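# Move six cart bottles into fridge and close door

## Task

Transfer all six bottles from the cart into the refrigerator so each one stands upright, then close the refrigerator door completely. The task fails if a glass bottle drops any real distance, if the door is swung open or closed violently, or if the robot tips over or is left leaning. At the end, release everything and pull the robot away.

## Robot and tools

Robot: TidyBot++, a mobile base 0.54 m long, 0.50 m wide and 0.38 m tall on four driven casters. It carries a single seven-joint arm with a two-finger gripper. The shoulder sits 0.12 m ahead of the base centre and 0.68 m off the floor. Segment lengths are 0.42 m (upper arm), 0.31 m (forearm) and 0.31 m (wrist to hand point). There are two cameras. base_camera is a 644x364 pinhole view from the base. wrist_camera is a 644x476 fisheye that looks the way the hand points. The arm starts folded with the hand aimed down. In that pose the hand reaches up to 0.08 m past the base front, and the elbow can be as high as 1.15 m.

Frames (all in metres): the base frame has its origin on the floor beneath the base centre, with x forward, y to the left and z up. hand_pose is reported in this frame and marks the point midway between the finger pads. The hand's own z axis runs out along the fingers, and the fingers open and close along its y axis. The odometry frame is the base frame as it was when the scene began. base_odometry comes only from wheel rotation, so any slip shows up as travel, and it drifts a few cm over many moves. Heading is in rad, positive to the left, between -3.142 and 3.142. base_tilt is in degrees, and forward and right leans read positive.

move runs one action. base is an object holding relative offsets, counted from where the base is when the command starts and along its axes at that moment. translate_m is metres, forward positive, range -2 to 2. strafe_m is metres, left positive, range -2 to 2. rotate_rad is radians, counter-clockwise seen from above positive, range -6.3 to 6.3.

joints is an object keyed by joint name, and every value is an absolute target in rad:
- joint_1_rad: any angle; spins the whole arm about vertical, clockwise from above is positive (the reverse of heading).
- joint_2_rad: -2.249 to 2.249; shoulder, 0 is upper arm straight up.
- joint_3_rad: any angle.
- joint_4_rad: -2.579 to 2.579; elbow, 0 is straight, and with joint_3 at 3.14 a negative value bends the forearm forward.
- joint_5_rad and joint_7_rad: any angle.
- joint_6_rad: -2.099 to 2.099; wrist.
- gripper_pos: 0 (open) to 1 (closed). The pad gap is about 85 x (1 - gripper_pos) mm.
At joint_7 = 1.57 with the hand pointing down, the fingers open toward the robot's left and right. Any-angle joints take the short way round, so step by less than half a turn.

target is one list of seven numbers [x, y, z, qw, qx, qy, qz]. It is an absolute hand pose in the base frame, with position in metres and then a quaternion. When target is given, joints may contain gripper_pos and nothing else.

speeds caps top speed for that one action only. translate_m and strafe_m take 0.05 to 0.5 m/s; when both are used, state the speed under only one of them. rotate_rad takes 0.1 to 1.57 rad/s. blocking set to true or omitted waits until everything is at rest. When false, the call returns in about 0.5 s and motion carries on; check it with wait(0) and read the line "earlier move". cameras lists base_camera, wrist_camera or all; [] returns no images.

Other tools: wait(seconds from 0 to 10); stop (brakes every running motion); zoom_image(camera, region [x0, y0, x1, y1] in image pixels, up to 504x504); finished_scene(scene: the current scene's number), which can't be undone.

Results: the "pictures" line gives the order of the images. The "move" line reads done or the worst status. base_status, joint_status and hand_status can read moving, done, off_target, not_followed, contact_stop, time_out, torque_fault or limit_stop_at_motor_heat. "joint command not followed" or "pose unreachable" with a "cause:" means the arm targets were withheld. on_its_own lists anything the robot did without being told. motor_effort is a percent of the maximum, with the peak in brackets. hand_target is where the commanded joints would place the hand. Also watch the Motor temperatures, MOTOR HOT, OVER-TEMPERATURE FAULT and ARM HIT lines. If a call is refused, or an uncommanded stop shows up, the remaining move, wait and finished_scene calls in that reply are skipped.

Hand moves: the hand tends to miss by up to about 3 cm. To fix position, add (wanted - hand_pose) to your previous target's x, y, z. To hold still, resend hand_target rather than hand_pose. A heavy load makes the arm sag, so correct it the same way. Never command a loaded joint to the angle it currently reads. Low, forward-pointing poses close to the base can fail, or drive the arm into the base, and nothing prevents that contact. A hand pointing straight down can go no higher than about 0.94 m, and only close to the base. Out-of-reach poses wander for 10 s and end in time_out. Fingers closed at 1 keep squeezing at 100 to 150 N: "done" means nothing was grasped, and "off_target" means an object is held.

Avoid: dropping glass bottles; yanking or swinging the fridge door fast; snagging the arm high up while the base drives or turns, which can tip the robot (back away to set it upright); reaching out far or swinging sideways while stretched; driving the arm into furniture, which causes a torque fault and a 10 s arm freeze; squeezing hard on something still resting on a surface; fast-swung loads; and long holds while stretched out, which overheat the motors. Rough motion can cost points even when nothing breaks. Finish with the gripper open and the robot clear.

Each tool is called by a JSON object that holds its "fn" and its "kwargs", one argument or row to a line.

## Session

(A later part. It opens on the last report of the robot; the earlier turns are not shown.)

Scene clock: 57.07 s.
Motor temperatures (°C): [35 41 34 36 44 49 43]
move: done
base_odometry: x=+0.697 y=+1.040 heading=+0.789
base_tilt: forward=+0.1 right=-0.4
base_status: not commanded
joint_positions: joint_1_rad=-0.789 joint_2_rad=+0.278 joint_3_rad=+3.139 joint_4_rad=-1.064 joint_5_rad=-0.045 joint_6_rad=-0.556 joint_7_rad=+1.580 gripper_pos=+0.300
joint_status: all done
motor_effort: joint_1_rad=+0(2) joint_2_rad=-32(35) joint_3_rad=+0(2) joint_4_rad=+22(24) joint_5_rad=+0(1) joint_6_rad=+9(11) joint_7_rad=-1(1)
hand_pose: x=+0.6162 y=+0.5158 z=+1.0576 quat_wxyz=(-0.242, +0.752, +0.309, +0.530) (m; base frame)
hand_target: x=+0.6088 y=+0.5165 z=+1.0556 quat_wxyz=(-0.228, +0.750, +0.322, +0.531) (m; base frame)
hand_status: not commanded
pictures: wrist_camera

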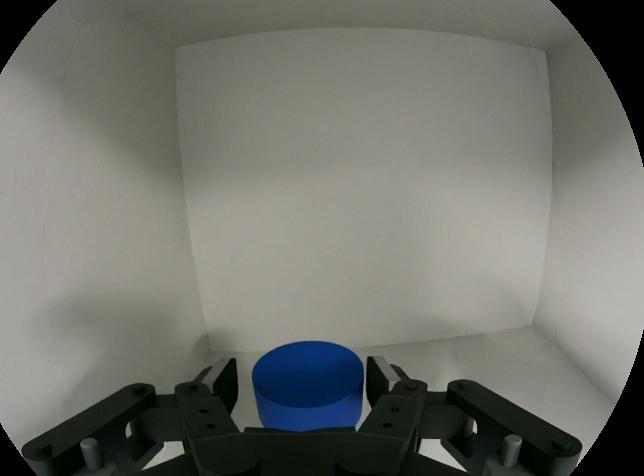

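{"fn": "move", "kwargs": {
  "base": {"translate_m": -0.184, "strafe_m": -0.184},
  "cameras": ["wrist_camera"]
}}

{"fn": "move", "kwargs": {
  "base": {"translate_m": -0.319, "strafe_m": -0.743},
  "joints": {"joint_1_rad": 0.757, "joint_2_rad": -0.39, "joint_4_rad": -1.905, "joint_6_rad": -0.33},
  "cameras": ["wrist_camera"]
}}

Scene clock: 64.27 s.
Motor temperatures (°C): [35 41 34 36 44 49 43]
move: done
base_odometry: x=+0.698 y=+0.780 heading=+0.790
base_tilt: forward=+0.1 right=-0.3
base_status: done
joint_positions: joint_1_rad=-0.792 joint_2_rad=+0.260 joint_3_rad=+3.139 joint_4_rad=-1.064 joint_5_rad=-0.045 joint_6_rad=-0.556 joint_7_rad=+1.580 gripper_pos=+0.300
joint_status: not commanded
motor_effort: joint_1_rad=-1(4) joint_2_rad=-31(36) joint_3_rad=-1(3) joint_4_rad=+22(24) joint_5_rad=+0(1) joint_6_rad=+9(11) joint_7_rad=-2(2)
hand_pose: x=+0.6099 y=+0.5120 z=+1.0708 quat_wxyz=(-0.245, +0.746, +0.308, +0.537) (m; base frame)
hand_target: x=+0.6088 y=+0.5165 z=+1.0556 quat_wxyz=(-0.228, +0.750, +0.322, +0.531) (m; base frame)
hand_status: not commanded
pictures: wrist_camera

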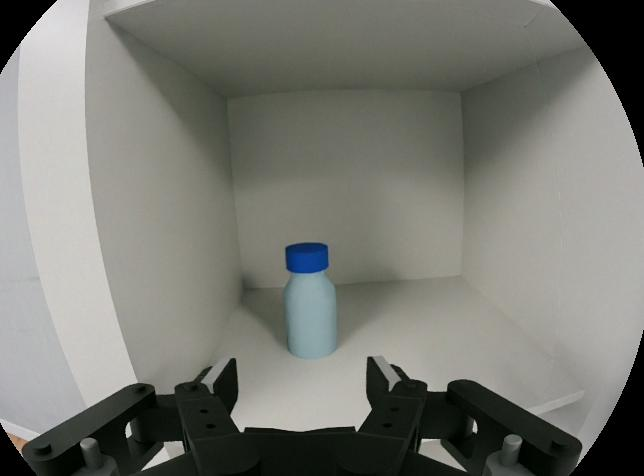

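Scene clock: 67.13 s.
Motor temperatures (°C): [35 41 34 36 44 49 43]
move: done
base_odometry: x=+1.001 y=+0.030 heading=+0.789
base_tilt: forward=+0.0 right=-0.3
base_status: done
joint_positions: joint_1_rad=+0.736 joint_2_rad=-0.370 joint_3_rad=+3.144 joint_4_rad=-1.881 joint_5_rad=-0.045 joint_6_rad=-0.407 joint_7_rad=+1.580 gripper_pos=+0.300
joint_status: all done
motor_effort: joint_1_rad=+0(3) joint_2_rad=-9(35) joint_3_rad=+0(4) joint_4_rad=+22(24) joint_5_rad=+1(1) joint_6_rad=+9(11) joint_7_rad=-1(2)
hand_pose: x=+0.4595 y=-0.3010 z=+0.9870 quat_wxyz=(+0.191, +0.760, -0.303, +0.542) (m; base frame)
hand_target: x=+0.4496 y=-0.3105 z=+1.0042 quat_wxyz=(+0.223, +0.741, -0.294, +0.561) (m; base frame)
hand_status: not commanded
pictures: wrist_camera

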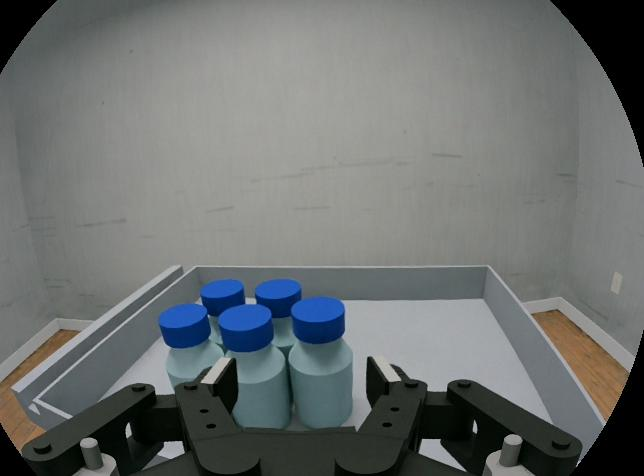

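{"fn": "move", "kwargs": {
  "joints": {"joint_1_rad": 0.772, "joint_2_rad": 0.03, "joint_4_rad": -1.605, "joint_6_rad": -0.205},
  "cameras": ["wrist_camera"]
}}

{"fn": "zoom_image", "kwargs": {
  "camera": "wrist_camera",
  "region": [100, 250, 500, 470]
}}

Scene clock: 69.47 s.
Motor temperatures (°C): [35 41 34 36 44 49 43]
move: done
base_odometry: x=+1.001 y=+0.030 heading=+0.789
base_tilt: forward=+0.0 right=-0.3
base_status: not commanded
joint_positions: joint_1_rad=+0.747 joint_2_rad=+0.014 joint_3_rad=+3.144 joint_4_rad=-1.632 joint_5_rad=-0.045 joint_6_rad=-0.282 joint_7_rad=+1.580 gripper_pos=+0.300
joint_status: all done
motor_effort: joint_1_rad=+0(1) joint_2_rad=-22(24) joint_3_rad=-1(1) joint_4_rad=+21(23) joint_5_rad=+0(1) joint_6_rad=+9(11) joint_7_rad=-1(1)
hand_pose: x=+0.5696 y=-0.4126 z=+0.9705 quat_wxyz=(+0.195, +0.760, -0.311, +0.536) (m; base frame)
hand_target: x=+0.5688 y=-0.4360 z=+0.9994 quat_wxyz=(+0.228, +0.737, -0.299, +0.561) (m; base frame)
hand_status: not commanded
pictures: wrist_camera

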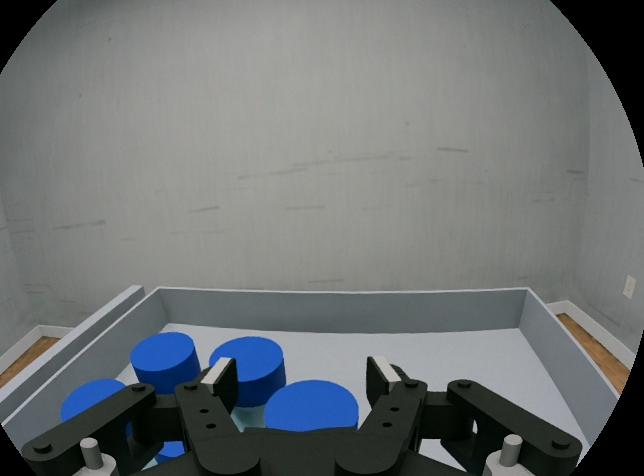

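Scaled by 1.260.

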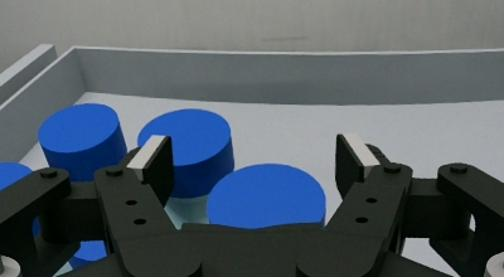

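{"fn": "move", "kwargs": {
  "joints": {"joint_1_rad": 0.780, "joint_4_rad": -1.72, "joint_6_rad": -0.115},
  "cameras": ["wrist_camera"]
}}

{"fn": "zoom_image", "kwargs": {
  "camera": "wrist_camera",
  "region": [100, 250, 500, 470]
}}

Scene clock: 71.13 s.
Motor temperatures (°C): [35 41 34 36 44 49 43]
move: done
base_odometry: x=+1.001 y=+0.030 heading=+0.789
base_tilt: forward=+0.1 right=-0.3
base_status: not commanded
joint_positions: joint_1_rad=+0.756 joint_2_rad=+0.014 joint_3_rad=+3.144 joint_4_rad=-1.704 joint_5_rad=-0.045 joint_6_rad=-0.192 joint_7_rad=+1.580 gripper_pos=+0.300
joint_status: all done
motor_effort: joint_1_rad=+0(1) joint_2_rad=-22(23) joint_3_rad=-1(1) joint_4_rad=+22(24) joint_5_rad=+0(1) joint_6_rad=+9(11) joint_7_rad=-1(2)
hand_pose: x=+0.5647 y=-0.4169 z=+0.9531 quat_wxyz=(+0.201, +0.754, -0.313, +0.542) (m; base frame)
hand_target: x=+0.5606 y=-0.4350 z=+0.9561 quat_wxyz=(+0.227, +0.743, -0.305, +0.551) (m; base frame)
hand_status: not commanded
pictures: wrist_camera

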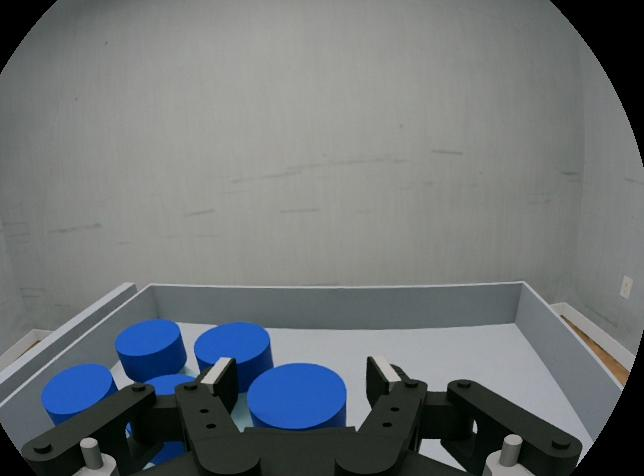

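Scaled by 1.260.

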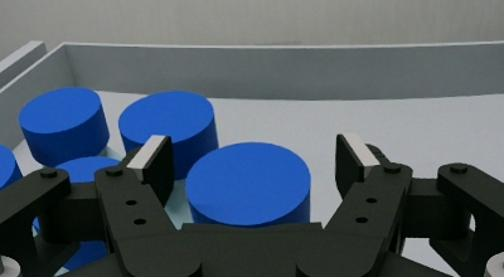

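{"fn": "move", "kwargs": {
  "joints": {"joint_2_rad": 0.045, "joint_4_rad": -1.795, "joint_6_rad": -0.035},
  "cameras": ["wrist_camera"]
}}

{"fn": "zoom_image", "kwargs": {
  "camera": "wrist_camera",
  "region": [100, 250, 500, 470]
}}

Scene clock: 73.03 s.
Motor temperatures (°C): [35 41 34 36 44 49 43]
move: done
base_odometry: x=+1.001 y=+0.030 heading=+0.789
base_tilt: forward=+0.1 right=-0.3
base_status: not commanded
joint_positions: joint_1_rad=+0.756 joint_2_rad=+0.022 joint_3_rad=+3.144 joint_4_rad=-1.777 joint_5_rad=-0.045 joint_6_rad=-0.110 joint_7_rad=+1.580 gripper_pos=+0.300
joint_status: all done
motor_effort: joint_1_rad=-1(1) joint_2_rad=-22(23) joint_3_rad=+0(1) joint_4_rad=+22(24) joint_5_rad=+0(1) joint_6_rad=+9(11) joint_7_rad=-1(2)
hand_pose: x=+0.5632 y=-0.4170 z=+0.9282 quat_wxyz=(+0.203, +0.753, -0.314, +0.541) (m; base frame)
hand_target: x=+0.5600 y=-0.4343 z=+0.9253 quat_wxyz=(+0.225, +0.746, -0.306, +0.547) (m; base frame)
hand_status: not commanded
pictures: wrist_camera

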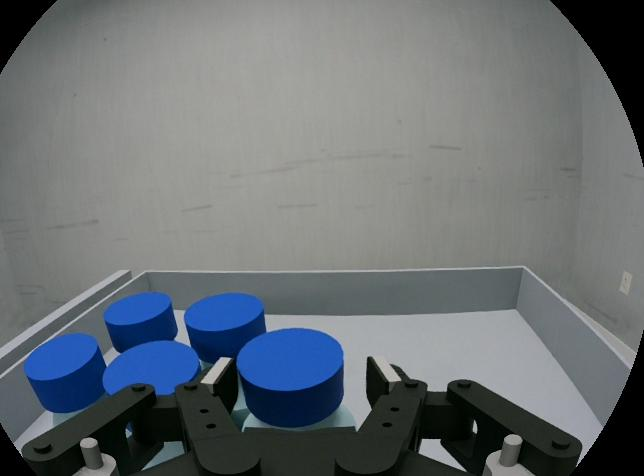

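Scaled by 1.260.

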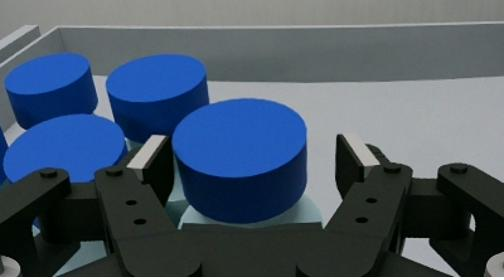

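{"fn": "move", "kwargs": {
  "joints": {"joint_1_rad": 0.727, "joint_2_rad": 0.066, "joint_4_rad": -1.75, "joint_6_rad": -0.022},
  "cameras": ["wrist_camera"]
}}

{"fn": "zoom_image", "kwargs": {
  "camera": "wrist_camera",
  "region": [100, 250, 500, 470]
}}

Scene clock: 74.23 s.
Motor temperatures (°C): [35 41 34 36 44 49 43]
move: done
base_odometry: x=+1.001 y=+0.030 heading=+0.789
base_tilt: forward=+0.1 right=-0.3
base_status: not commanded
joint_positions: joint_1_rad=+0.740 joint_2_rad=+0.037 joint_3_rad=+3.145 joint_4_rad=-1.763 joint_5_rad=-0.045 joint_6_rad=-0.097 joint_7_rad=+1.580 gripper_pos=+0.300
joint_status: all done
motor_effort: joint_1_rad=-2(3) joint_2_rad=-22(23) joint_3_rad=-2(3) joint_4_rad=+22(23) joint_5_rad=+0(1) joint_6_rad=+10(11) joint_7_rad=-1(2)
hand_pose: x=+0.5747 y=-0.4152 z=+0.9310 quat_wxyz=(+0.200, +0.752, -0.307, +0.547) (m; base frame)
hand_target: x=+0.5928 y=-0.4197 z=+0.9432 quat_wxyz=(+0.216, +0.743, -0.283, +0.567) (m; base frame)
hand_status: not commanded
pictures: wrist_camera

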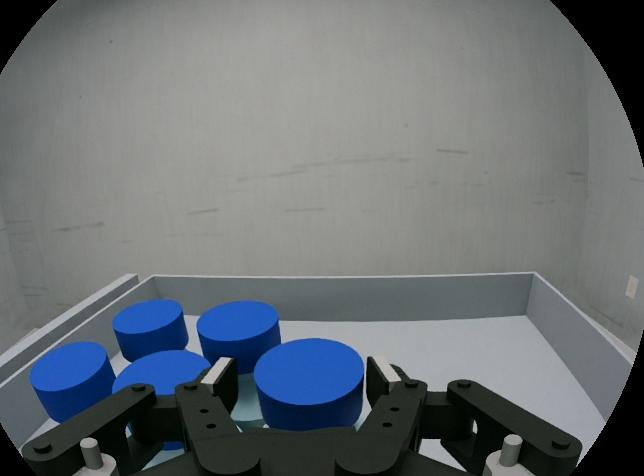

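Scaled by 1.260.

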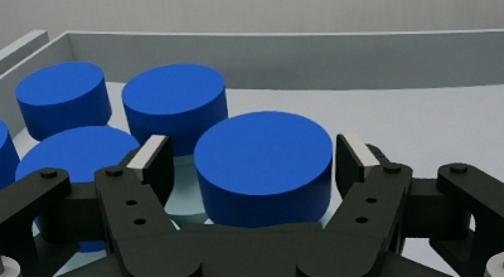

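{"fn": "move", "kwargs": {
  "joints": {"joint_1_rad": 0.769, "joint_4_rad": -1.805, "joint_6_rad": 0.0},
  "cameras": []
}}

{"fn": "move", "kwargs": {
  "joints": {"gripper_pos": 0.42},
  "cameras": ["wrist_camera"]
}}

{"fn": "zoom_image", "kwargs": {
  "camera": "wrist_camera",
  "region": [100, 250, 500, 470]
}}

Scene clock: 75.57 s.
Motor temperatures (°C): [35 41 34 36 44 49 43]
move: done
base_odometry: x=+1.001 y=+0.030 heading=+0.789
base_tilt: forward=+0.1 right=-0.3
base_status: not commanded
joint_positions: joint_1_rad=+0.752 joint_2_rad=+0.039 joint_3_rad=+3.145 joint_4_rad=-1.790 joint_5_rad=-0.045 joint_6_rad=-0.074 joint_7_rad=+1.580 gripper_pos=+0.300
joint_status: all done
motor_effort: joint_1_rad=+0(2) joint_2_rad=-23(23) joint_3_rad=+0(2) joint_4_rad=+22(24) joint_5_rad=+0(1) joint_6_rad=+9(10) joint_7_rad=-1(1)
hand_pose: x=+0.5682 y=-0.4197 z=+0.9205 quat_wxyz=(+0.203, +0.752, -0.313, +0.544) (m; base frame)
hand_target: x=+0.5694 y=-0.4339 z=+0.9166 quat_wxyz=(+0.223, +0.746, -0.302, +0.550) (m; base frame)
hand_status: not commanded
pictures: none
No camera images: "cameras" was empty.

Scene clock: 76.10 s.
Motor temperatures (°C): [35 41 34 36 44 49 43]
move: done
base_odometry: x=+1.001 y=+0.030 heading=+0.789
base_tilt: forward=+0.0 right=-0.3
base_status: not commanded
joint_positions: joint_1_rad=+0.752 joint_2_rad=+0.039 joint_3_rad=+3.144 joint_4_rad=-1.790 joint_5_rad=-0.045 joint_6_rad=-0.073 joint_7_rad=+1.580 gripper_pos=+0.418
joint_status: all done
motor_effort: joint_1_rad=+1(1) joint_2_rad=-22(23) joint_3_rad=+0(1) joint_4_rad=+22(22) joint_5_rad=+0(1) joint_6_rad=+10(10) joint_7_rad=-1(1)
hand_pose: x=+0.5683 y=-0.4197 z=+0.9209 quat_wxyz=(+0.203, +0.751, -0.313, +0.544) (m; base frame)
hand_target: x=+0.5694 y=-0.4339 z=+0.9166 quat_wxyz=(+0.223, +0.746, -0.302, +0.550) (m; base frame)
hand_status: not commanded
pictures: wrist_camera

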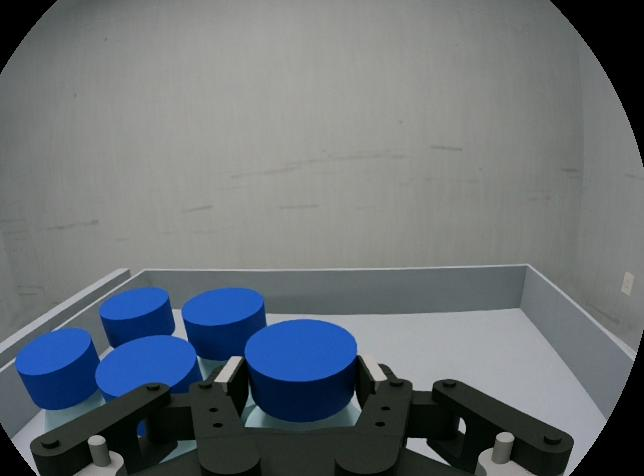

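Scaled by 1.260.

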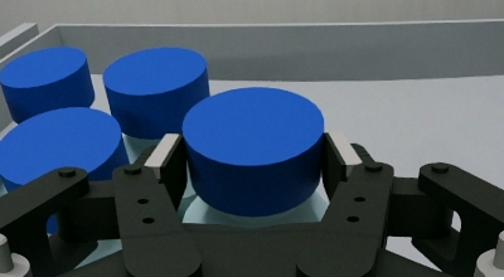

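{"fn": "move", "kwargs": {
  "joints": {"joint_2_rad": 0.085, "joint_4_rad": -1.732},
  "cameras": ["wrist_camera"]
}}

{"fn": "zoom_image", "kwargs": {
  "camera": "wrist_camera",
  "region": [100, 250, 500, 470]
}}

Scene clock: 77.63 s.
Motor temperatures (°C): [35 41 34 36 44 49 43]
move: done
base_odometry: x=+1.001 y=+0.030 heading=+0.789
base_tilt: forward=+0.1 right=-0.3
base_status: not commanded
joint_positions: joint_1_rad=+0.753 joint_2_rad=+0.063 joint_3_rad=+3.144 joint_4_rad=-1.761 joint_5_rad=-0.045 joint_6_rad=-0.073 joint_7_rad=+1.580 gripper_pos=+0.418
joint_status: all done
motor_effort: joint_1_rad=-1(1) joint_2_rad=-24(26) joint_3_rad=-2(2) joint_4_rad=+23(24) joint_5_rad=+0(1) joint_6_rad=+11(11) joint_7_rad=-2(2)
hand_pose: x=+0.5758 y=-0.4277 z=+0.9232 quat_wxyz=(+0.204, +0.750, -0.313, +0.546) (m; base frame)
hand_target: x=+0.5817 y=-0.4458 z=+0.9486 quat_wxyz=(+0.231, +0.731, -0.296, +0.570) (m; base frame)
hand_status: not commanded
pictures: wrist_camera

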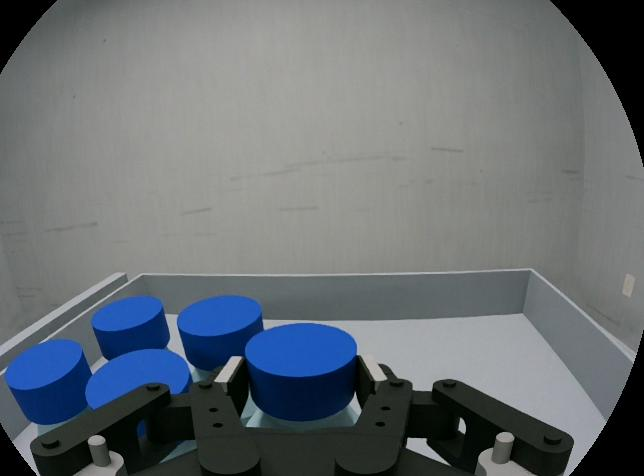

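Scaled by 1.260.

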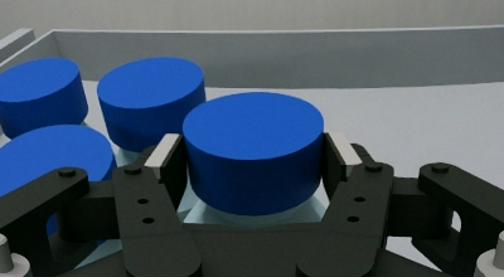

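{"fn": "move", "kwargs": {
  "joints": {"gripper_pos": 0.65},
  "cameras": []
}}

Scene clock: 78.50 s.
Motor temperatures (°C): [35 41 34 36 44 49 43]
move: off_target
base_odometry: x=+1.001 y=+0.030 heading=+0.789
base_tilt: forward=+0.1 right=-0.3
base_status: not commanded
joint_positions: joint_1_rad=+0.754 joint_2_rad=+0.065 joint_3_rad=+3.144 joint_4_rad=-1.760 joint_5_rad=-0.045 joint_6_rad=-0.072 joint_7_rad=+1.580 gripper_pos=+0.476
joint_status: gripper_pos off_target (ended at +0.476, target +0.650)
motor_effort: joint_1_rad=-1(2) joint_2_rad=-25(28) joint_3_rad=-1(2) joint_4_rad=+24(26) joint_5_rad=+0(1) joint_6_rad=+11(13) joint_7_rad=-1(2)
hand_pose: x=+0.5762 y=-0.4285 z=+0.9229 quat_wxyz=(+0.205, +0.750, -0.313, +0.546) (m; base frame)
hand_target: x=+0.5817 y=-0.4458 z=+0.9486 quat_wxyz=(+0.231, +0.731, -0.296, +0.570) (m; base frame)
hand_status: not commanded
pictures: none
No camera images: "cameras" was empty.

{"fn": "move", "kwargs": {
  "joints": {"gripper_pos": 0.34},
  "cameras": []
}}

{"fn": "move", "kwargs": {
  "joints": {"joint_2_rad": 0.118, "joint_4_rad": -1.70},
  "cameras": ["wrist_camera"]
}}

{"fn": "zoom_image", "kwargs": {
  "camera": "wrist_camera",
  "region": [100, 250, 500, 470]
}}

Scene clock: 79.70 s.
Motor temperatures (°C): [35 41 34 36 44 49 43]
move: done
base_odometry: x=+1.001 y=+0.030 heading=+0.789
base_tilt: forward=+0.1 right=-0.3
base_status: not commanded
joint_positions: joint_1_rad=+0.754 joint_2_rad=+0.066 joint_3_rad=+3.144 joint_4_rad=-1.755 joint_5_rad=-0.045 joint_6_rad=-0.069 joint_7_rad=+1.580 gripper_pos=+0.340
joint_status: all done
motor_effort: joint_1_rad=+0(1) joint_2_rad=-24(26) joint_3_rad=+0(2) joint_4_rad=+23(25) joint_5_rad=+0(1) joint_6_rad=+9(12) joint_7_rad=-1(2)
hand_pose: x=+0.5773 y=-0.4294 z=+0.9260 quat_wxyz=(+0.205, +0.748, -0.312, +0.548) (m; base frame)
hand_target: x=+0.5817 y=-0.4458 z=+0.9486 quat_wxyz=(+0.231, +0.731, -0.296, +0.570) (m; base frame)
hand_status: not commanded
pictures: none
No camera images: "cameras" was empty.

Scene clock: 80.37 s.
Motor temperatures (°C): [35 41 34 36 44 49 43]
move: done
base_odometry: x=+1.001 y=+0.030 heading=+0.789
base_tilt: forward=+0.1 right=-0.3
base_status: not commanded
joint_positions: joint_1_rad=+0.754 joint_2_rad=+0.092 joint_3_rad=+3.144 joint_4_rad=-1.721 joint_5_rad=-0.045 joint_6_rad=-0.069 joint_7_rad=+1.580 gripper_pos=+0.340
joint_status: all done
motor_effort: joint_1_rad=+1(1) joint_2_rad=-25(26) joint_3_rad=+0(1) joint_4_rad=+21(24) joint_5_rad=+1(1) joint_6_rad=+9(10) joint_7_rad=-1(2)
hand_pose: x=+0.5863 y=-0.4378 z=+0.9300 quat_wxyz=(+0.207, +0.746, -0.311, +0.552) (m; base frame)
hand_target: x=+0.5915 y=-0.4553 z=+0.9466 quat_wxyz=(+0.231, +0.731, -0.296, +0.570) (m; base frame)
hand_status: not commanded
pictures: wrist_camera

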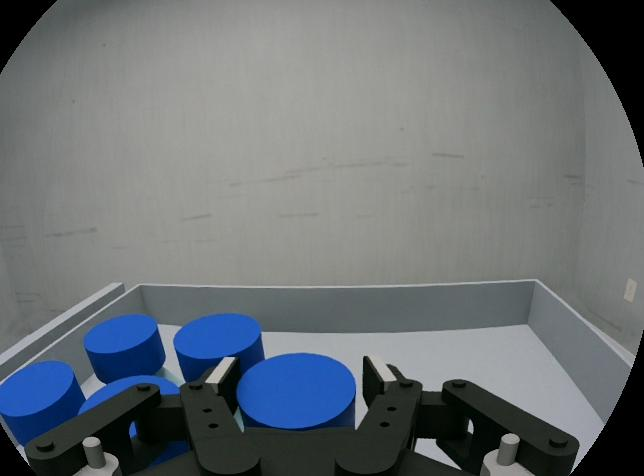

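Scaled by 1.260.

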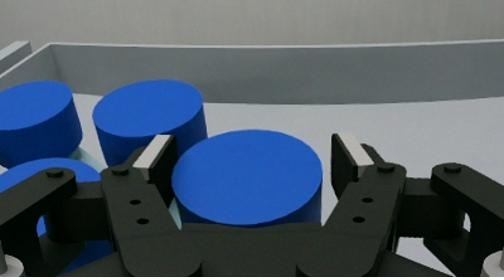

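{"fn": "move", "kwargs": {
  "joints": {"joint_4_rad": -1.765, "joint_6_rad": 0.025},
  "cameras": []
}}

{"fn": "move", "kwargs": {
  "joints": {"gripper_pos": 0.6},
  "cameras": ["wrist_camera"]
}}

Scene clock: 81.50 s.
Motor temperatures (°C): [35 41 34 36 44 49 43]
move: done
base_odometry: x=+1.001 y=+0.030 heading=+0.789
base_tilt: forward=+0.1 right=-0.3
base_status: not commanded
joint_positions: joint_1_rad=+0.754 joint_2_rad=+0.092 joint_3_rad=+3.144 joint_4_rad=-1.738 joint_5_rad=-0.045 joint_6_rad=-0.038 joint_7_rad=+1.580 gripper_pos=+0.340
joint_status: all done
motor_effort: joint_1_rad=+1(1) joint_2_rad=-23(25) joint_3_rad=+1(1) joint_4_rad=+20(23) joint_5_rad=+0(1) joint_6_rad=+8(10) joint_7_rad=-1(2)
hand_pose: x=+0.5860 y=-0.4379 z=+0.9287 quat_wxyz=(+0.209, +0.742, -0.310, +0.556) (m; base frame)
hand_target: x=+0.5851 y=-0.4491 z=+0.9149 quat_wxyz=(+0.225, +0.743, -0.300, +0.555) (m; base frame)
hand_status: not commanded
pictures: none
No camera images: "cameras" was empty.

Scene clock: 82.17 s.
Motor temperatures (°C): [35 41 34 36 44 49 43]
move: off_target
base_odometry: x=+1.001 y=+0.030 heading=+0.789
base_tilt: forward=+0.1 right=-0.3
base_status: not commanded
joint_positions: joint_1_rad=+0.754 joint_2_rad=+0.092 joint_3_rad=+3.144 joint_4_rad=-1.738 joint_5_rad=-0.045 joint_6_rad=-0.037 joint_7_rad=+1.580 gripper_pos=+0.441
joint_status: gripper_pos off_target (ended at +0.441, target +0.600)
motor_effort: joint_1_rad=+0(2) joint_2_rad=-22(23) joint_3_rad=-1(2) joint_4_rad=+20(21) joint_5_rad=+0(1) joint_6_rad=+8(9) joint_7_rad=-1(2)
hand_pose: x=+0.5861 y=-0.4380 z=+0.9290 quat_wxyz=(+0.209, +0.742, -0.310, +0.557) (m; base frame)
hand_target: x=+0.5851 y=-0.4491 z=+0.9149 quat_wxyz=(+0.225, +0.743, -0.300, +0.555) (m; base frame)
hand_status: not commanded
pictures: wrist_camera

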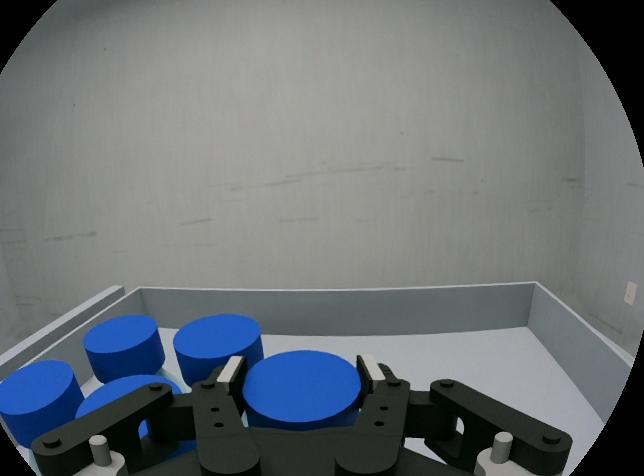

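{"fn": "move", "kwargs": {
  "joints": {"joint_2_rad": -0.035, "joint_4_rad": -1.37, "joint_6_rad": -0.505, "gripper_pos": 0.75},
  "cameras": ["wrist_camera"]
}}

Scene clock: 84.40 s.
Motor temperatures (°C): [35 41 34 36 44 49 43]
move: off_target
base_odometry: x=+1.001 y=+0.030 heading=+0.789
base_tilt: forward=+0.1 right=-0.3
base_status: not commanded
joint_positions: joint_1_rad=+0.755 joint_2_rad=-0.021 joint_3_rad=+3.144 joint_4_rad=-1.406 joint_5_rad=-0.045 joint_6_rad=-0.454 joint_7_rad=+1.580 gripper_pos=+0.441
joint_status: gripper_pos off_target (ended at +0.441, target +0.750); the others done
motor_effort: joint_1_rad=-1(1) joint_2_rad=-24(34) joint_3_rad=-1(2) joint_4_rad=+26(29) joint_5_rad=+0(1) joint_6_rad=+12(14) joint_7_rad=-1(2)
hand_pose: x=+0.5607 y=-0.4067 z=+1.0782 quat_wxyz=(+0.208, +0.737, -0.300, +0.570) (m; base frame)
hand_target: x=+0.5447 y=-0.4100 z=+1.0930 quat_wxyz=(+0.227, +0.738, -0.298, +0.562) (m; base frame)
hand_status: not commanded
pictures: wrist_camera

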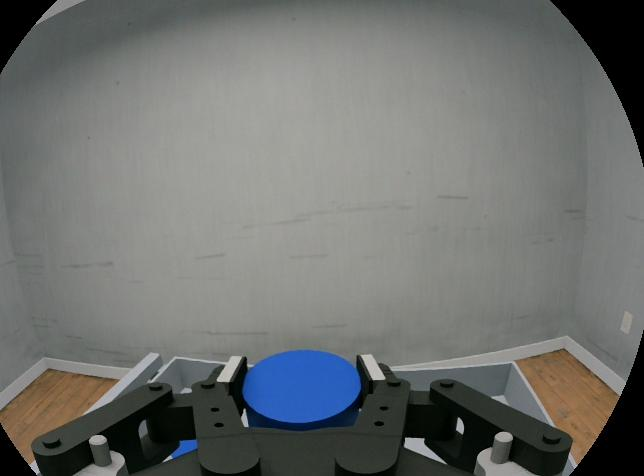

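{"fn": "move", "kwargs": {
  "base": {"translate_m": -0.177, "strafe_m": 0.177},
  "joints": {"joint_2_rad": -0.10, "joint_4_rad": -1.304, "joint_6_rad": -0.64},
  "cameras": ["wrist_camera"]
}}

{"fn": "move", "kwargs": {
  "base": {"translate_m": 0.672, "strafe_m": 0.742},
  "joints": {"joint_1_rad": -0.655},
  "cameras": ["wrist_camera"]
}}

Scene clock: 87.10 s.
Motor temperatures (°C): [35 41 34 36 44 49 43]
move: off_target
base_odometry: x=+0.750 y=+0.029 heading=+0.790
base_tilt: forward=+0.1 right=-0.3
base_status: done
joint_positions: joint_1_rad=+0.755 joint_2_rad=-0.083 joint_3_rad=+3.143 joint_4_rad=-1.344 joint_5_rad=-0.045 joint_6_rad=-0.597 joint_7_rad=+1.580 gripper_pos=+0.441
joint_status: joint_4_rad off_target (ended at -1.344, target -1.304); the others done
motor_effort: joint_1_rad=+0(2) joint_2_rad=-21(30) joint_3_rad=+0(2) joint_4_rad=+25(28) joint_5_rad=+0(1) joint_6_rad=+12(14) joint_7_rad=-2(2)
hand_pose: x=+0.5347 y=-0.3800 z=+1.1085 quat_wxyz=(+0.204, +0.743, -0.299, +0.563) (m; base frame)
hand_target: x=+0.5160 y=-0.3823 z=+1.1292 quat_wxyz=(+0.227, +0.739, -0.299, +0.560) (m; base frame)
hand_status: not commanded
pictures: wrist_camera

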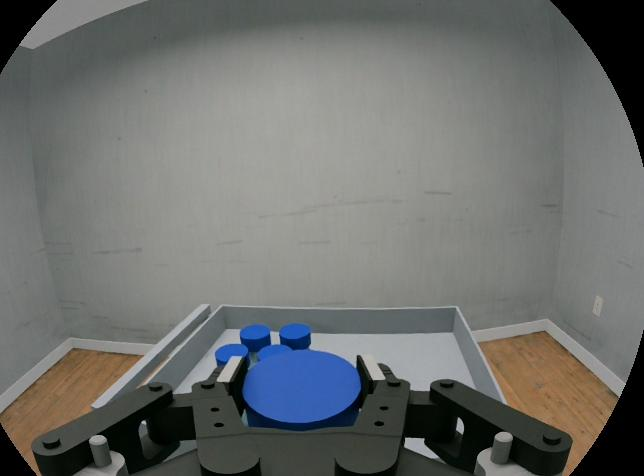

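Scene clock: 90.47 s.
Motor temperatures (°C): [35 41 34 36 44 49 43]
move: done
base_odometry: x=+0.697 y=+1.029 heading=+0.790
base_tilt: forward=+0.1 right=-0.3
base_status: done
joint_positions: joint_1_rad=-0.636 joint_2_rad=-0.082 joint_3_rad=+3.141 joint_4_rad=-1.344 joint_5_rad=-0.045 joint_6_rad=-0.598 joint_7_rad=+1.580 gripper_pos=+0.441
joint_status: all done
motor_effort: joint_1_rad=+0(4) joint_2_rad=-22(26) joint_3_rad=+0(4) joint_4_rad=+25(27) joint_5_rad=+0(1) joint_6_rad=+13(13) joint_7_rad=-1(2)
hand_pose: x=+0.5668 y=+0.3419 z=+1.1082 quat_wxyz=(-0.204, +0.762, +0.247, +0.562) (m; base frame)
hand_target: x=+0.5553 y=+0.3368 z=+1.1292 quat_wxyz=(-0.194, +0.754, +0.256, +0.572) (m; base frame)
hand_status: not commanded
pictures: wrist_camera

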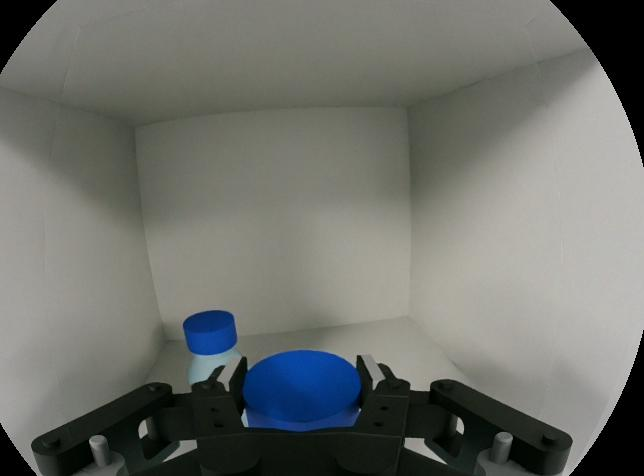

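{"fn": "move", "kwargs": {
  "joints": {"joint_2_rad": 0.35, "joint_4_rad": -0.837, "joint_6_rad": -0.66},
  "cameras": ["wrist_camera"]
}}

Scene clock: 92.70 s.
Motor temperatures (°C): [35 41 34 36 44 49 43]
move: off_target
base_odometry: x=+0.697 y=+1.029 heading=+0.790
base_tilt: forward=+0.1 right=-0.4
base_status: not commanded
joint_positions: joint_1_rad=-0.636 joint_2_rad=+0.363 joint_3_rad=+3.141 joint_4_rad=-0.882 joint_5_rad=-0.045 joint_6_rad=-0.613 joint_7_rad=+1.580 gripper_pos=+0.441
joint_status: joint_4_rad off_target (ended at -0.882, target -0.837); the others done
motor_effort: joint_1_rad=+0(1) joint_2_rad=-39(42) joint_3_rad=-1(2) joint_4_rad=+26(27) joint_5_rad=+0(1) joint_6_rad=+12(14) joint_7_rad=-1(2)
hand_pose: x=+0.7134 y=+0.4503 z=+1.0877 quat_wxyz=(-0.205, +0.762, +0.247, +0.563) (m; base frame)
hand_target: x=+0.7013 y=+0.4490 z=+1.1099 quat_wxyz=(-0.194, +0.755, +0.257, +0.571) (m; base frame)
hand_status: not commanded
pictures: wrist_camera

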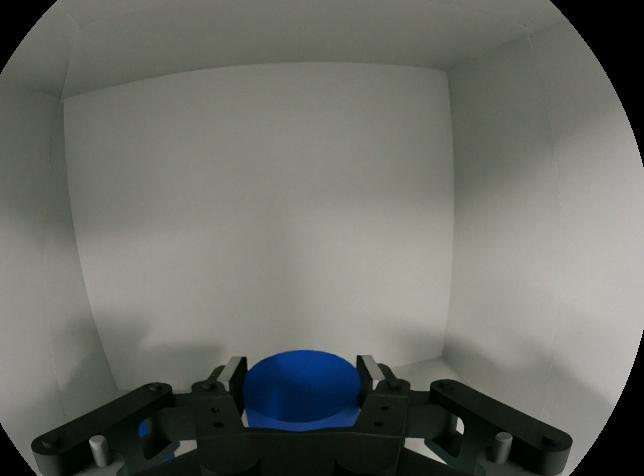

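{"fn": "move", "kwargs": {
  "joints": {"joint_2_rad": 0.305, "joint_4_rad": -0.98, "joint_6_rad": -0.445},
  "cameras": []
}}

Scene clock: 94.23 s.
Motor temperatures (°C): [35 41 34 36 44 49 43]
move: done
base_odometry: x=+0.697 y=+1.029 heading=+0.790
base_tilt: forward=+0.1 right=-0.4
base_status: not commanded
joint_positions: joint_1_rad=-0.636 joint_2_rad=+0.340 joint_3_rad=+3.141 joint_4_rad=-0.981 joint_5_rad=-0.045 joint_6_rad=-0.535 joint_7_rad=+1.580 gripper_pos=+0.441
joint_status: all done
motor_effort: joint_1_rad=+0(1) joint_2_rad=-38(39) joint_3_rad=-1(1) joint_4_rad=+25(27) joint_5_rad=+0(1) joint_6_rad=+12(13) joint_7_rad=-1(1)
hand_pose: x=+0.7124 y=+0.4484 z=+1.0688 quat_wxyz=(-0.204, +0.762, +0.245, +0.564) (m; base frame)
hand_target: x=+0.7013 y=+0.4490 z=+1.1224 quat_wxyz=(-0.209, +0.721, +0.245, +0.614) (m; base frame)
hand_status: not commanded
pictures: none
No camera images: "cameras" was empty.

{"fn": "move", "kwargs": {
  "joints": {"joint_2_rad": 0.293, "joint_4_rad": -1.03, "joint_6_rad": -0.415},
  "cameras": []
}}

{"fn": "move", "kwargs": {
  "joints": {"joint_2_rad": 0.288, "joint_4_rad": -1.05, "joint_6_rad": -0.40},
  "cameras": []
}}

Scene clock: 95.20 s.
Motor temperatures (°C): [35 41 34 36 44 49 43]
move: done
base_odometry: x=+0.697 y=+1.029 heading=+0.790
base_tilt: forward=+0.1 right=-0.4
base_status: not commanded
joint_positions: joint_1_rad=-0.636 joint_2_rad=+0.327 joint_3_rad=+3.141 joint_4_rad=-1.030 joint_5_rad=-0.045 joint_6_rad=-0.509 joint_7_rad=+1.580 gripper_pos=+0.441
joint_status: all done
motor_effort: joint_1_rad=+0(1) joint_2_rad=-38(38) joint_3_rad=-1(1) joint_4_rad=+26(27) joint_5_rad=+0(1) joint_6_rad=+12(14) joint_7_rad=-1(1)
hand_pose: x=+0.7095 y=+0.4459 z=+1.0565 quat_wxyz=(-0.203, +0.765, +0.246, +0.560) (m; base frame)
hand_target: x=+0.6997 y=+0.4477 z=+1.1099 quat_wxyz=(-0.208, +0.723, +0.246, +0.611) (m; base frame)
hand_status: not commanded
pictures: none
No camera images: "cameras" was empty.

Scene clock: 95.77 s.
Motor temperatures (°C): [35 41 34 35 44 49 43]
move: done
base_odometry: x=+0.697 y=+1.029 heading=+0.790
base_tilt: forward=+0.1 right=-0.4
base_status: not commanded
joint_positions: joint_1_rad=-0.636 joint_2_rad=+0.320 joint_3_rad=+3.141 joint_4_rad=-1.047 joint_5_rad=-0.045 joint_6_rad=-0.491 joint_7_rad=+1.580 gripper_pos=+0.441
joint_status: all done
motor_effort: joint_1_rad=-1(1) joint_2_rad=-37(38) joint_3_rad=-1(1) joint_4_rad=+25(26) joint_5_rad=+0(1) joint_6_rad=+11(13) joint_7_rad=-1(1)
hand_pose: x=+0.7086 y=+0.4449 z=+1.0566 quat_wxyz=(-0.204, +0.763, +0.245, +0.563) (m; base frame)
hand_target: x=+0.6990 y=+0.4472 z=+1.1060 quat_wxyz=(-0.208, +0.723, +0.246, +0.611) (m; base frame)
hand_status: not commanded
pictures: none
No camera images: "cameras" was empty.

{"fn": "move", "kwargs": {
  "joints": {"gripper_pos": 0.30},
  "cameras": ["wrist_camera"]
}}

Scene clock: 97.07 s.
Motor temperatures (°C): [35 41 34 35 44 49 43]
move: done
base_odometry: x=+0.697 y=+1.029 heading=+0.790
base_tilt: forward=+0.1 right=-0.4
base_status: not commanded
joint_positions: joint_1_rad=-0.636 joint_2_rad=+0.291 joint_3_rad=+3.141 joint_4_rad=-1.048 joint_5_rad=-0.045 joint_6_rad=-0.470 joint_7_rad=+1.580 gripper_pos=+0.300
joint_status: all done
motor_effort: joint_1_rad=-1(1) joint_2_rad=-32(38) joint_3_rad=-1(1) joint_4_rad=+22(26) joint_5_rad=+0(1) joint_6_rad=+9(13) joint_7_rad=-1(2)
hand_pose: x=+0.7010 y=+0.4391 z=+1.0844 quat_wxyz=(-0.210, +0.748, +0.240, +0.582) (m; base frame)
hand_target: x=+0.6990 y=+0.4472 z=+1.1060 quat_wxyz=(-0.208, +0.723, +0.246, +0.611) (m; base frame)
hand_status: not commanded
pictures: wrist_camera

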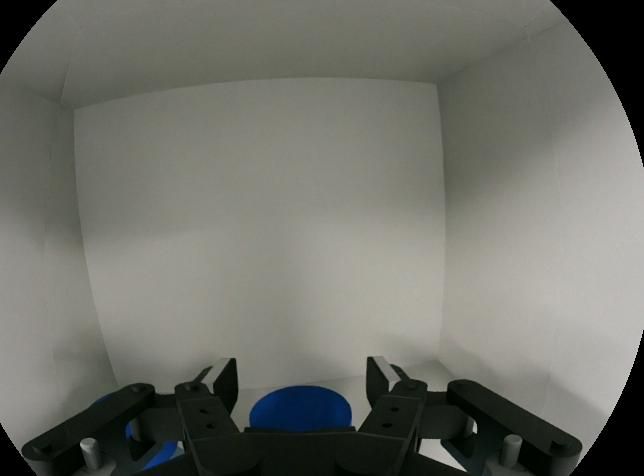

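{"fn": "move", "kwargs": {
  "base": {"translate_m": -0.32, "strafe_m": -0.317},
  "cameras": ["wrist_camera"]
}}

{"fn": "move", "kwargs": {
  "base": {"translate_m": 0.014, "strafe_m": -0.28},
  "joints": {"joint_1_rad": 1.36, "joint_2_rad": -0.39, "joint_4_rad": -1.905, "joint_6_rad": -0.33},
  "cameras": ["wrist_camera"]
}}

Scene clock: 100.73 s.
Motor temperatures (°C): [34 41 34 35 44 49 43]
move: done
base_odometry: x=+0.696 y=+0.578 heading=+0.790
base_tilt: forward=+0.1 right=-0.3
base_status: done
joint_positions: joint_1_rad=-0.639 joint_2_rad=+0.278 joint_3_rad=+3.142 joint_4_rad=-1.048 joint_5_rad=-0.045 joint_6_rad=-0.469 joint_7_rad=+1.580 gripper_pos=+0.300
joint_status: not commanded
motor_effort: joint_1_rad=-1(5) joint_2_rad=-31(36) joint_3_rad=-1(4) joint_4_rad=+22(23) joint_5_rad=+0(1) joint_6_rad=+9(10) joint_7_rad=-1(2)
hand_pose: x=+0.6957 y=+0.4375 z=+1.0939 quat_wxyz=(-0.212, +0.744, +0.240, +0.587) (m; base frame)
hand_target: x=+0.6990 y=+0.4472 z=+1.1060 quat_wxyz=(-0.208, +0.723, +0.246, +0.611) (m; base frame)
hand_status: not commanded
pictures: wrist_camera

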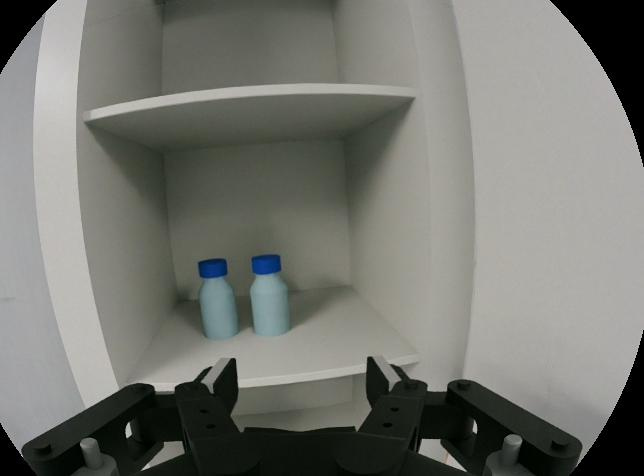

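Scene clock: 103.87 s.
Motor temperatures (°C): [34 41 34 35 44 49 43]
move: done
base_odometry: x=+0.905 y=+0.391 heading=+0.789
base_tilt: forward=+0.1 right=-0.3
base_status: done
joint_positions: joint_1_rad=+1.336 joint_2_rad=-0.372 joint_3_rad=+3.153 joint_4_rad=-1.881 joint_5_rad=-0.041 joint_6_rad=-0.406 joint_7_rad=+1.580 gripper_pos=+0.300
joint_status: all done
motor_effort: joint_1_rad=-1(23) joint_2_rad=-9(34) joint_3_rad=-1(26) joint_4_rad=+22(29) joint_5_rad=+0(15) joint_6_rad=+10(21) joint_7_rad=-1(2)
hand_pose: x=+0.2246 y=-0.4416 z=+0.9880 quat_wxyz=(+0.346, +0.634, -0.517, +0.460) (m; base frame)
hand_target: x=+0.2152 y=-0.4432 z=+1.0042 quat_wxyz=(+0.380, +0.620, -0.501, +0.469) (m; base frame)
hand_status: not commanded
pictures: wrist_camera

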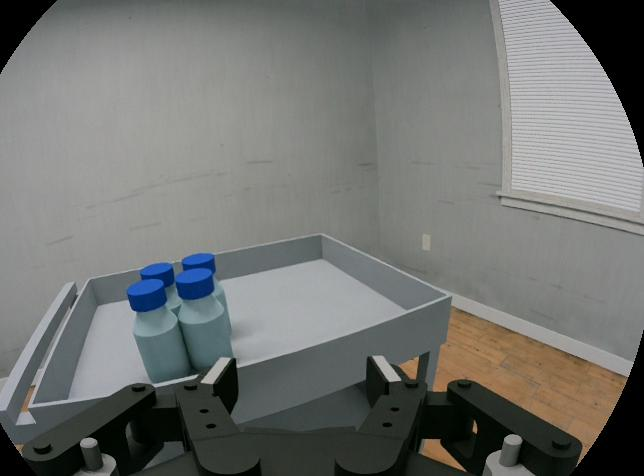

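{"fn": "move", "kwargs": {
  "base": {"translate_m": 0.1945, "strafe_m": -0.057},
  "cameras": ["wrist_camera"]
}}

Scene clock: 105.97 s.
Motor temperatures (°C): [34 41 34 35 44 49 43]
move: done
base_odometry: x=+1.083 y=+0.488 heading=+0.789
base_tilt: forward=+0.1 right=-0.3
base_status: done
joint_positions: joint_1_rad=+1.338 joint_2_rad=-0.378 joint_3_rad=+3.144 joint_4_rad=-1.882 joint_5_rad=-0.041 joint_6_rad=-0.404 joint_7_rad=+1.580 gripper_pos=+0.300
joint_status: not commanded
motor_effort: joint_1_rad=+0(1) joint_2_rad=-8(11) joint_3_rad=+0(2) joint_4_rad=+23(23) joint_5_rad=+0(1) joint_6_rad=+9(10) joint_7_rad=-1(2)
hand_pose: x=+0.2281 y=-0.4388 z=+0.9905 quat_wxyz=(+0.347, +0.635, -0.513, +0.462) (m; base frame)
hand_target: x=+0.2152 y=-0.4432 z=+1.0042 quat_wxyz=(+0.380, +0.620, -0.501, +0.469) (m; base frame)
hand_status: not commanded
pictures: wrist_camera

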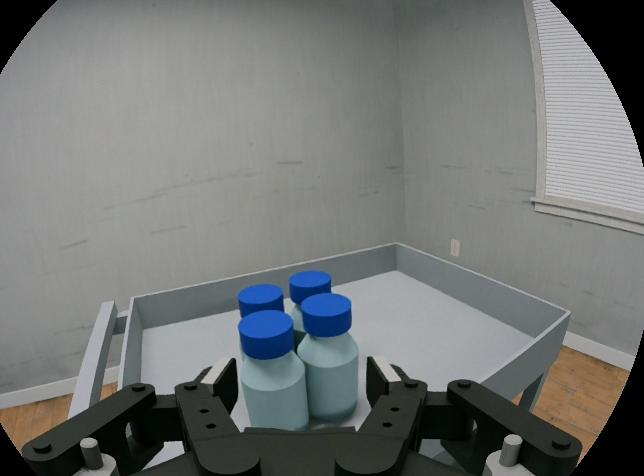

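{"fn": "move", "kwargs": {
  "base": {"translate_m": 0.028, "strafe_m": 0.007},
  "joints": {"joint_2_rad": -0.087, "joint_4_rad": -1.715, "joint_6_rad": -0.20},
  "cameras": ["wrist_camera"]
}}

{"fn": "zoom_image", "kwargs": {
  "camera": "wrist_camera",
  "region": [100, 250, 500, 470]
}}

Scene clock: 108.10 s.
Motor temperatures (°C): [34 41 34 35 44 49 43]
move: done
base_odometry: x=+1.098 y=+0.513 heading=+0.789
base_tilt: forward=+0.1 right=-0.3
base_status: done
joint_positions: joint_1_rad=+1.340 joint_2_rad=-0.102 joint_3_rad=+3.138 joint_4_rad=-1.742 joint_5_rad=-0.041 joint_6_rad=-0.278 joint_7_rad=+1.580 gripper_pos=+0.300
joint_status: all done
motor_effort: joint_1_rad=-1(2) joint_2_rad=-18(20) joint_3_rad=-1(2) joint_4_rad=+22(24) joint_5_rad=+1(1) joint_6_rad=+10(10) joint_7_rad=-1(1)
hand_pose: x=+0.2547 y=-0.5471 z=+0.9730 quat_wxyz=(+0.346, +0.637, -0.514, +0.459) (m; base frame)
hand_target: x=+0.2413 y=-0.5653 z=+1.0038 quat_wxyz=(+0.384, +0.616, -0.498, +0.475) (m; base frame)
hand_status: not commanded
pictures: wrist_camera

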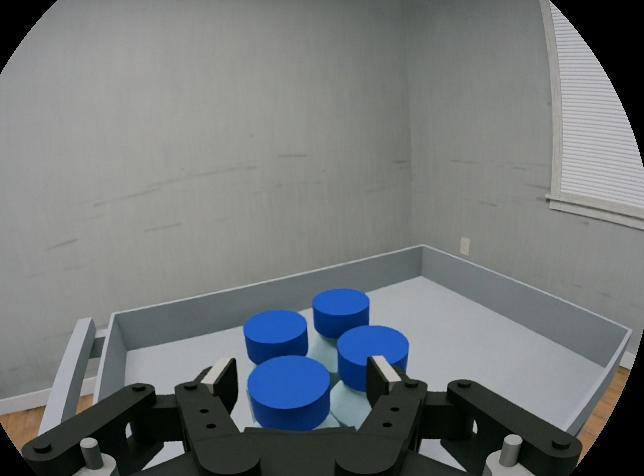

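Scaled by 1.260.

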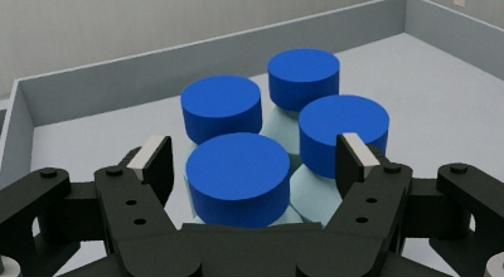

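{"fn": "move", "kwargs": {
  "base": {"translate_m": 0.128, "strafe_m": 0.0926},
  "joints": {"joint_1_rad": 1.562, "joint_2_rad": 0.135, "joint_4_rad": -1.495},
  "cameras": ["wrist_camera"]
}}

{"fn": "zoom_image", "kwargs": {
  "camera": "wrist_camera",
  "region": [100, 250, 500, 470]
}}

Scene clock: 111.57 s.
Motor temperatures (°C): [34 41 34 35 44 49 43]
move: done
base_odometry: x=+1.123 y=+0.670 heading=+0.789
base_tilt: forward=+0.0 right=-0.3
base_status: done
joint_positions: joint_1_rad=+1.540 joint_2_rad=+0.111 joint_3_rad=+3.138 joint_4_rad=-1.521 joint_5_rad=-0.041 joint_6_rad=-0.273 joint_7_rad=+1.580 gripper_pos=+0.300
joint_status: all done
motor_effort: joint_1_rad=-1(2) joint_2_rad=-26(27) joint_3_rad=-1(2) joint_4_rad=+22(23) joint_5_rad=+0(1) joint_6_rad=+9(10) joint_7_rad=-1(2)
hand_pose: x=+0.1461 y=-0.6538 z=+0.9792 quat_wxyz=(+0.393, +0.579, -0.573, +0.426) (m; base frame)
hand_target: x=+0.1263 y=-0.6713 z=+1.0003 quat_wxyz=(+0.429, +0.563, -0.558, +0.433) (m; base frame)
hand_status: not commanded
pictures: wrist_camera

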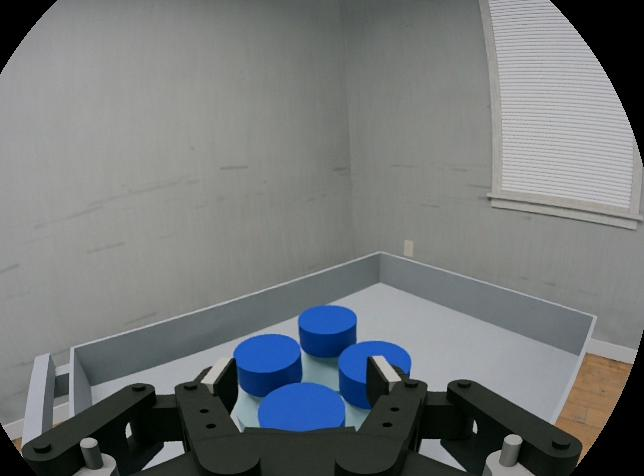

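Scaled by 1.260.

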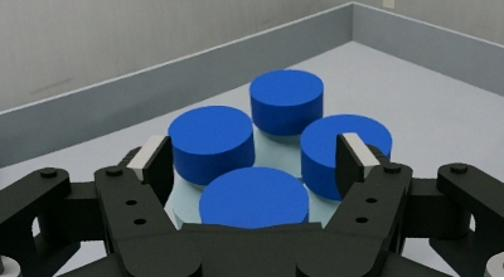

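{"fn": "move", "kwargs": {
  "joints": {"joint_2_rad": 0.066, "joint_4_rad": -1.655, "joint_6_rad": -0.11},
  "cameras": ["wrist_camera"]
}}

Scene clock: 115.23 s.
Motor temperatures (°C): [34 41 33 35 44 49 43]
move: done
base_odometry: x=+1.123 y=+0.670 heading=+0.789
base_tilt: forward=+0.0 right=-0.3
base_status: not commanded
joint_positions: joint_1_rad=+1.540 joint_2_rad=+0.081 joint_3_rad=+3.138 joint_4_rad=-1.637 joint_5_rad=-0.041 joint_6_rad=-0.187 joint_7_rad=+1.580 gripper_pos=+0.300
joint_status: all done
motor_effort: joint_1_rad=+0(1) joint_2_rad=-25(27) joint_3_rad=-1(1) joint_4_rad=+22(24) joint_5_rad=+0(1) joint_6_rad=+9(11) joint_7_rad=-1(2)
hand_pose: x=+0.1446 y=-0.6385 z=+0.9535 quat_wxyz=(+0.394, +0.578, -0.574, +0.425) (m; base frame)
hand_target: x=+0.1260 y=-0.6393 z=+0.9745 quat_wxyz=(+0.429, +0.563, -0.558, +0.433) (m; base frame)
hand_status: not commanded
pictures: wrist_camera

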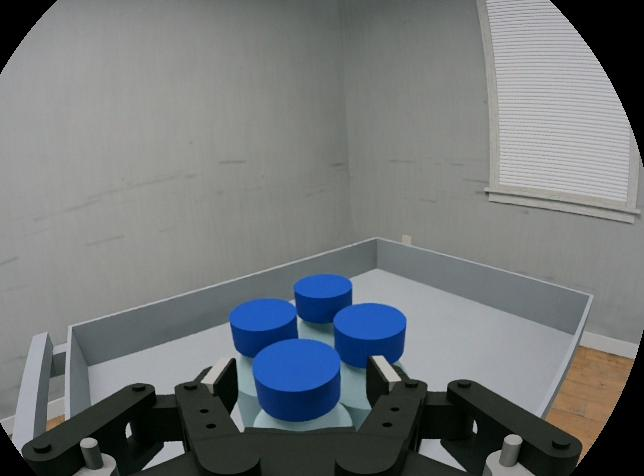

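{"fn": "move", "kwargs": {
  "joints": {"joint_2_rad": 0.040, "joint_4_rad": -1.77, "joint_6_rad": -0.02},
  "cameras": ["wrist_camera"]
}}

Scene clock: 116.87 s.
Motor temperatures (°C): [34 41 33 35 44 49 43]
move: done
base_odometry: x=+1.123 y=+0.670 heading=+0.789
base_tilt: forward=+0.1 right=-0.3
base_status: not commanded
joint_positions: joint_1_rad=+1.540 joint_2_rad=+0.055 joint_3_rad=+3.138 joint_4_rad=-1.751 joint_5_rad=-0.041 joint_6_rad=-0.097 joint_7_rad=+1.580 gripper_pos=+0.300
joint_status: all done
motor_effort: joint_1_rad=+0(1) joint_2_rad=-23(25) joint_3_rad=-1(1) joint_4_rad=+22(23) joint_5_rad=+0(1) joint_6_rad=+9(10) joint_7_rad=-1(1)
hand_pose: x=+0.1429 y=-0.6226 z=+0.9276 quat_wxyz=(+0.396, +0.577, -0.574, +0.425) (m; base frame)
hand_target: x=+0.1258 y=-0.6231 z=+0.9480 quat_wxyz=(+0.429, +0.563, -0.558, +0.433) (m; base frame)
hand_status: not commanded
pictures: wrist_camera

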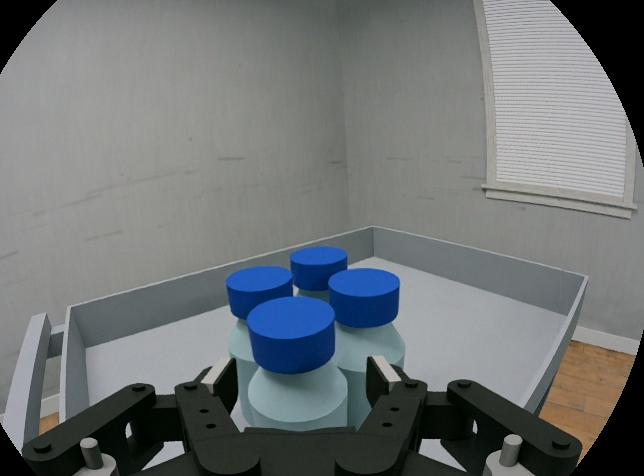

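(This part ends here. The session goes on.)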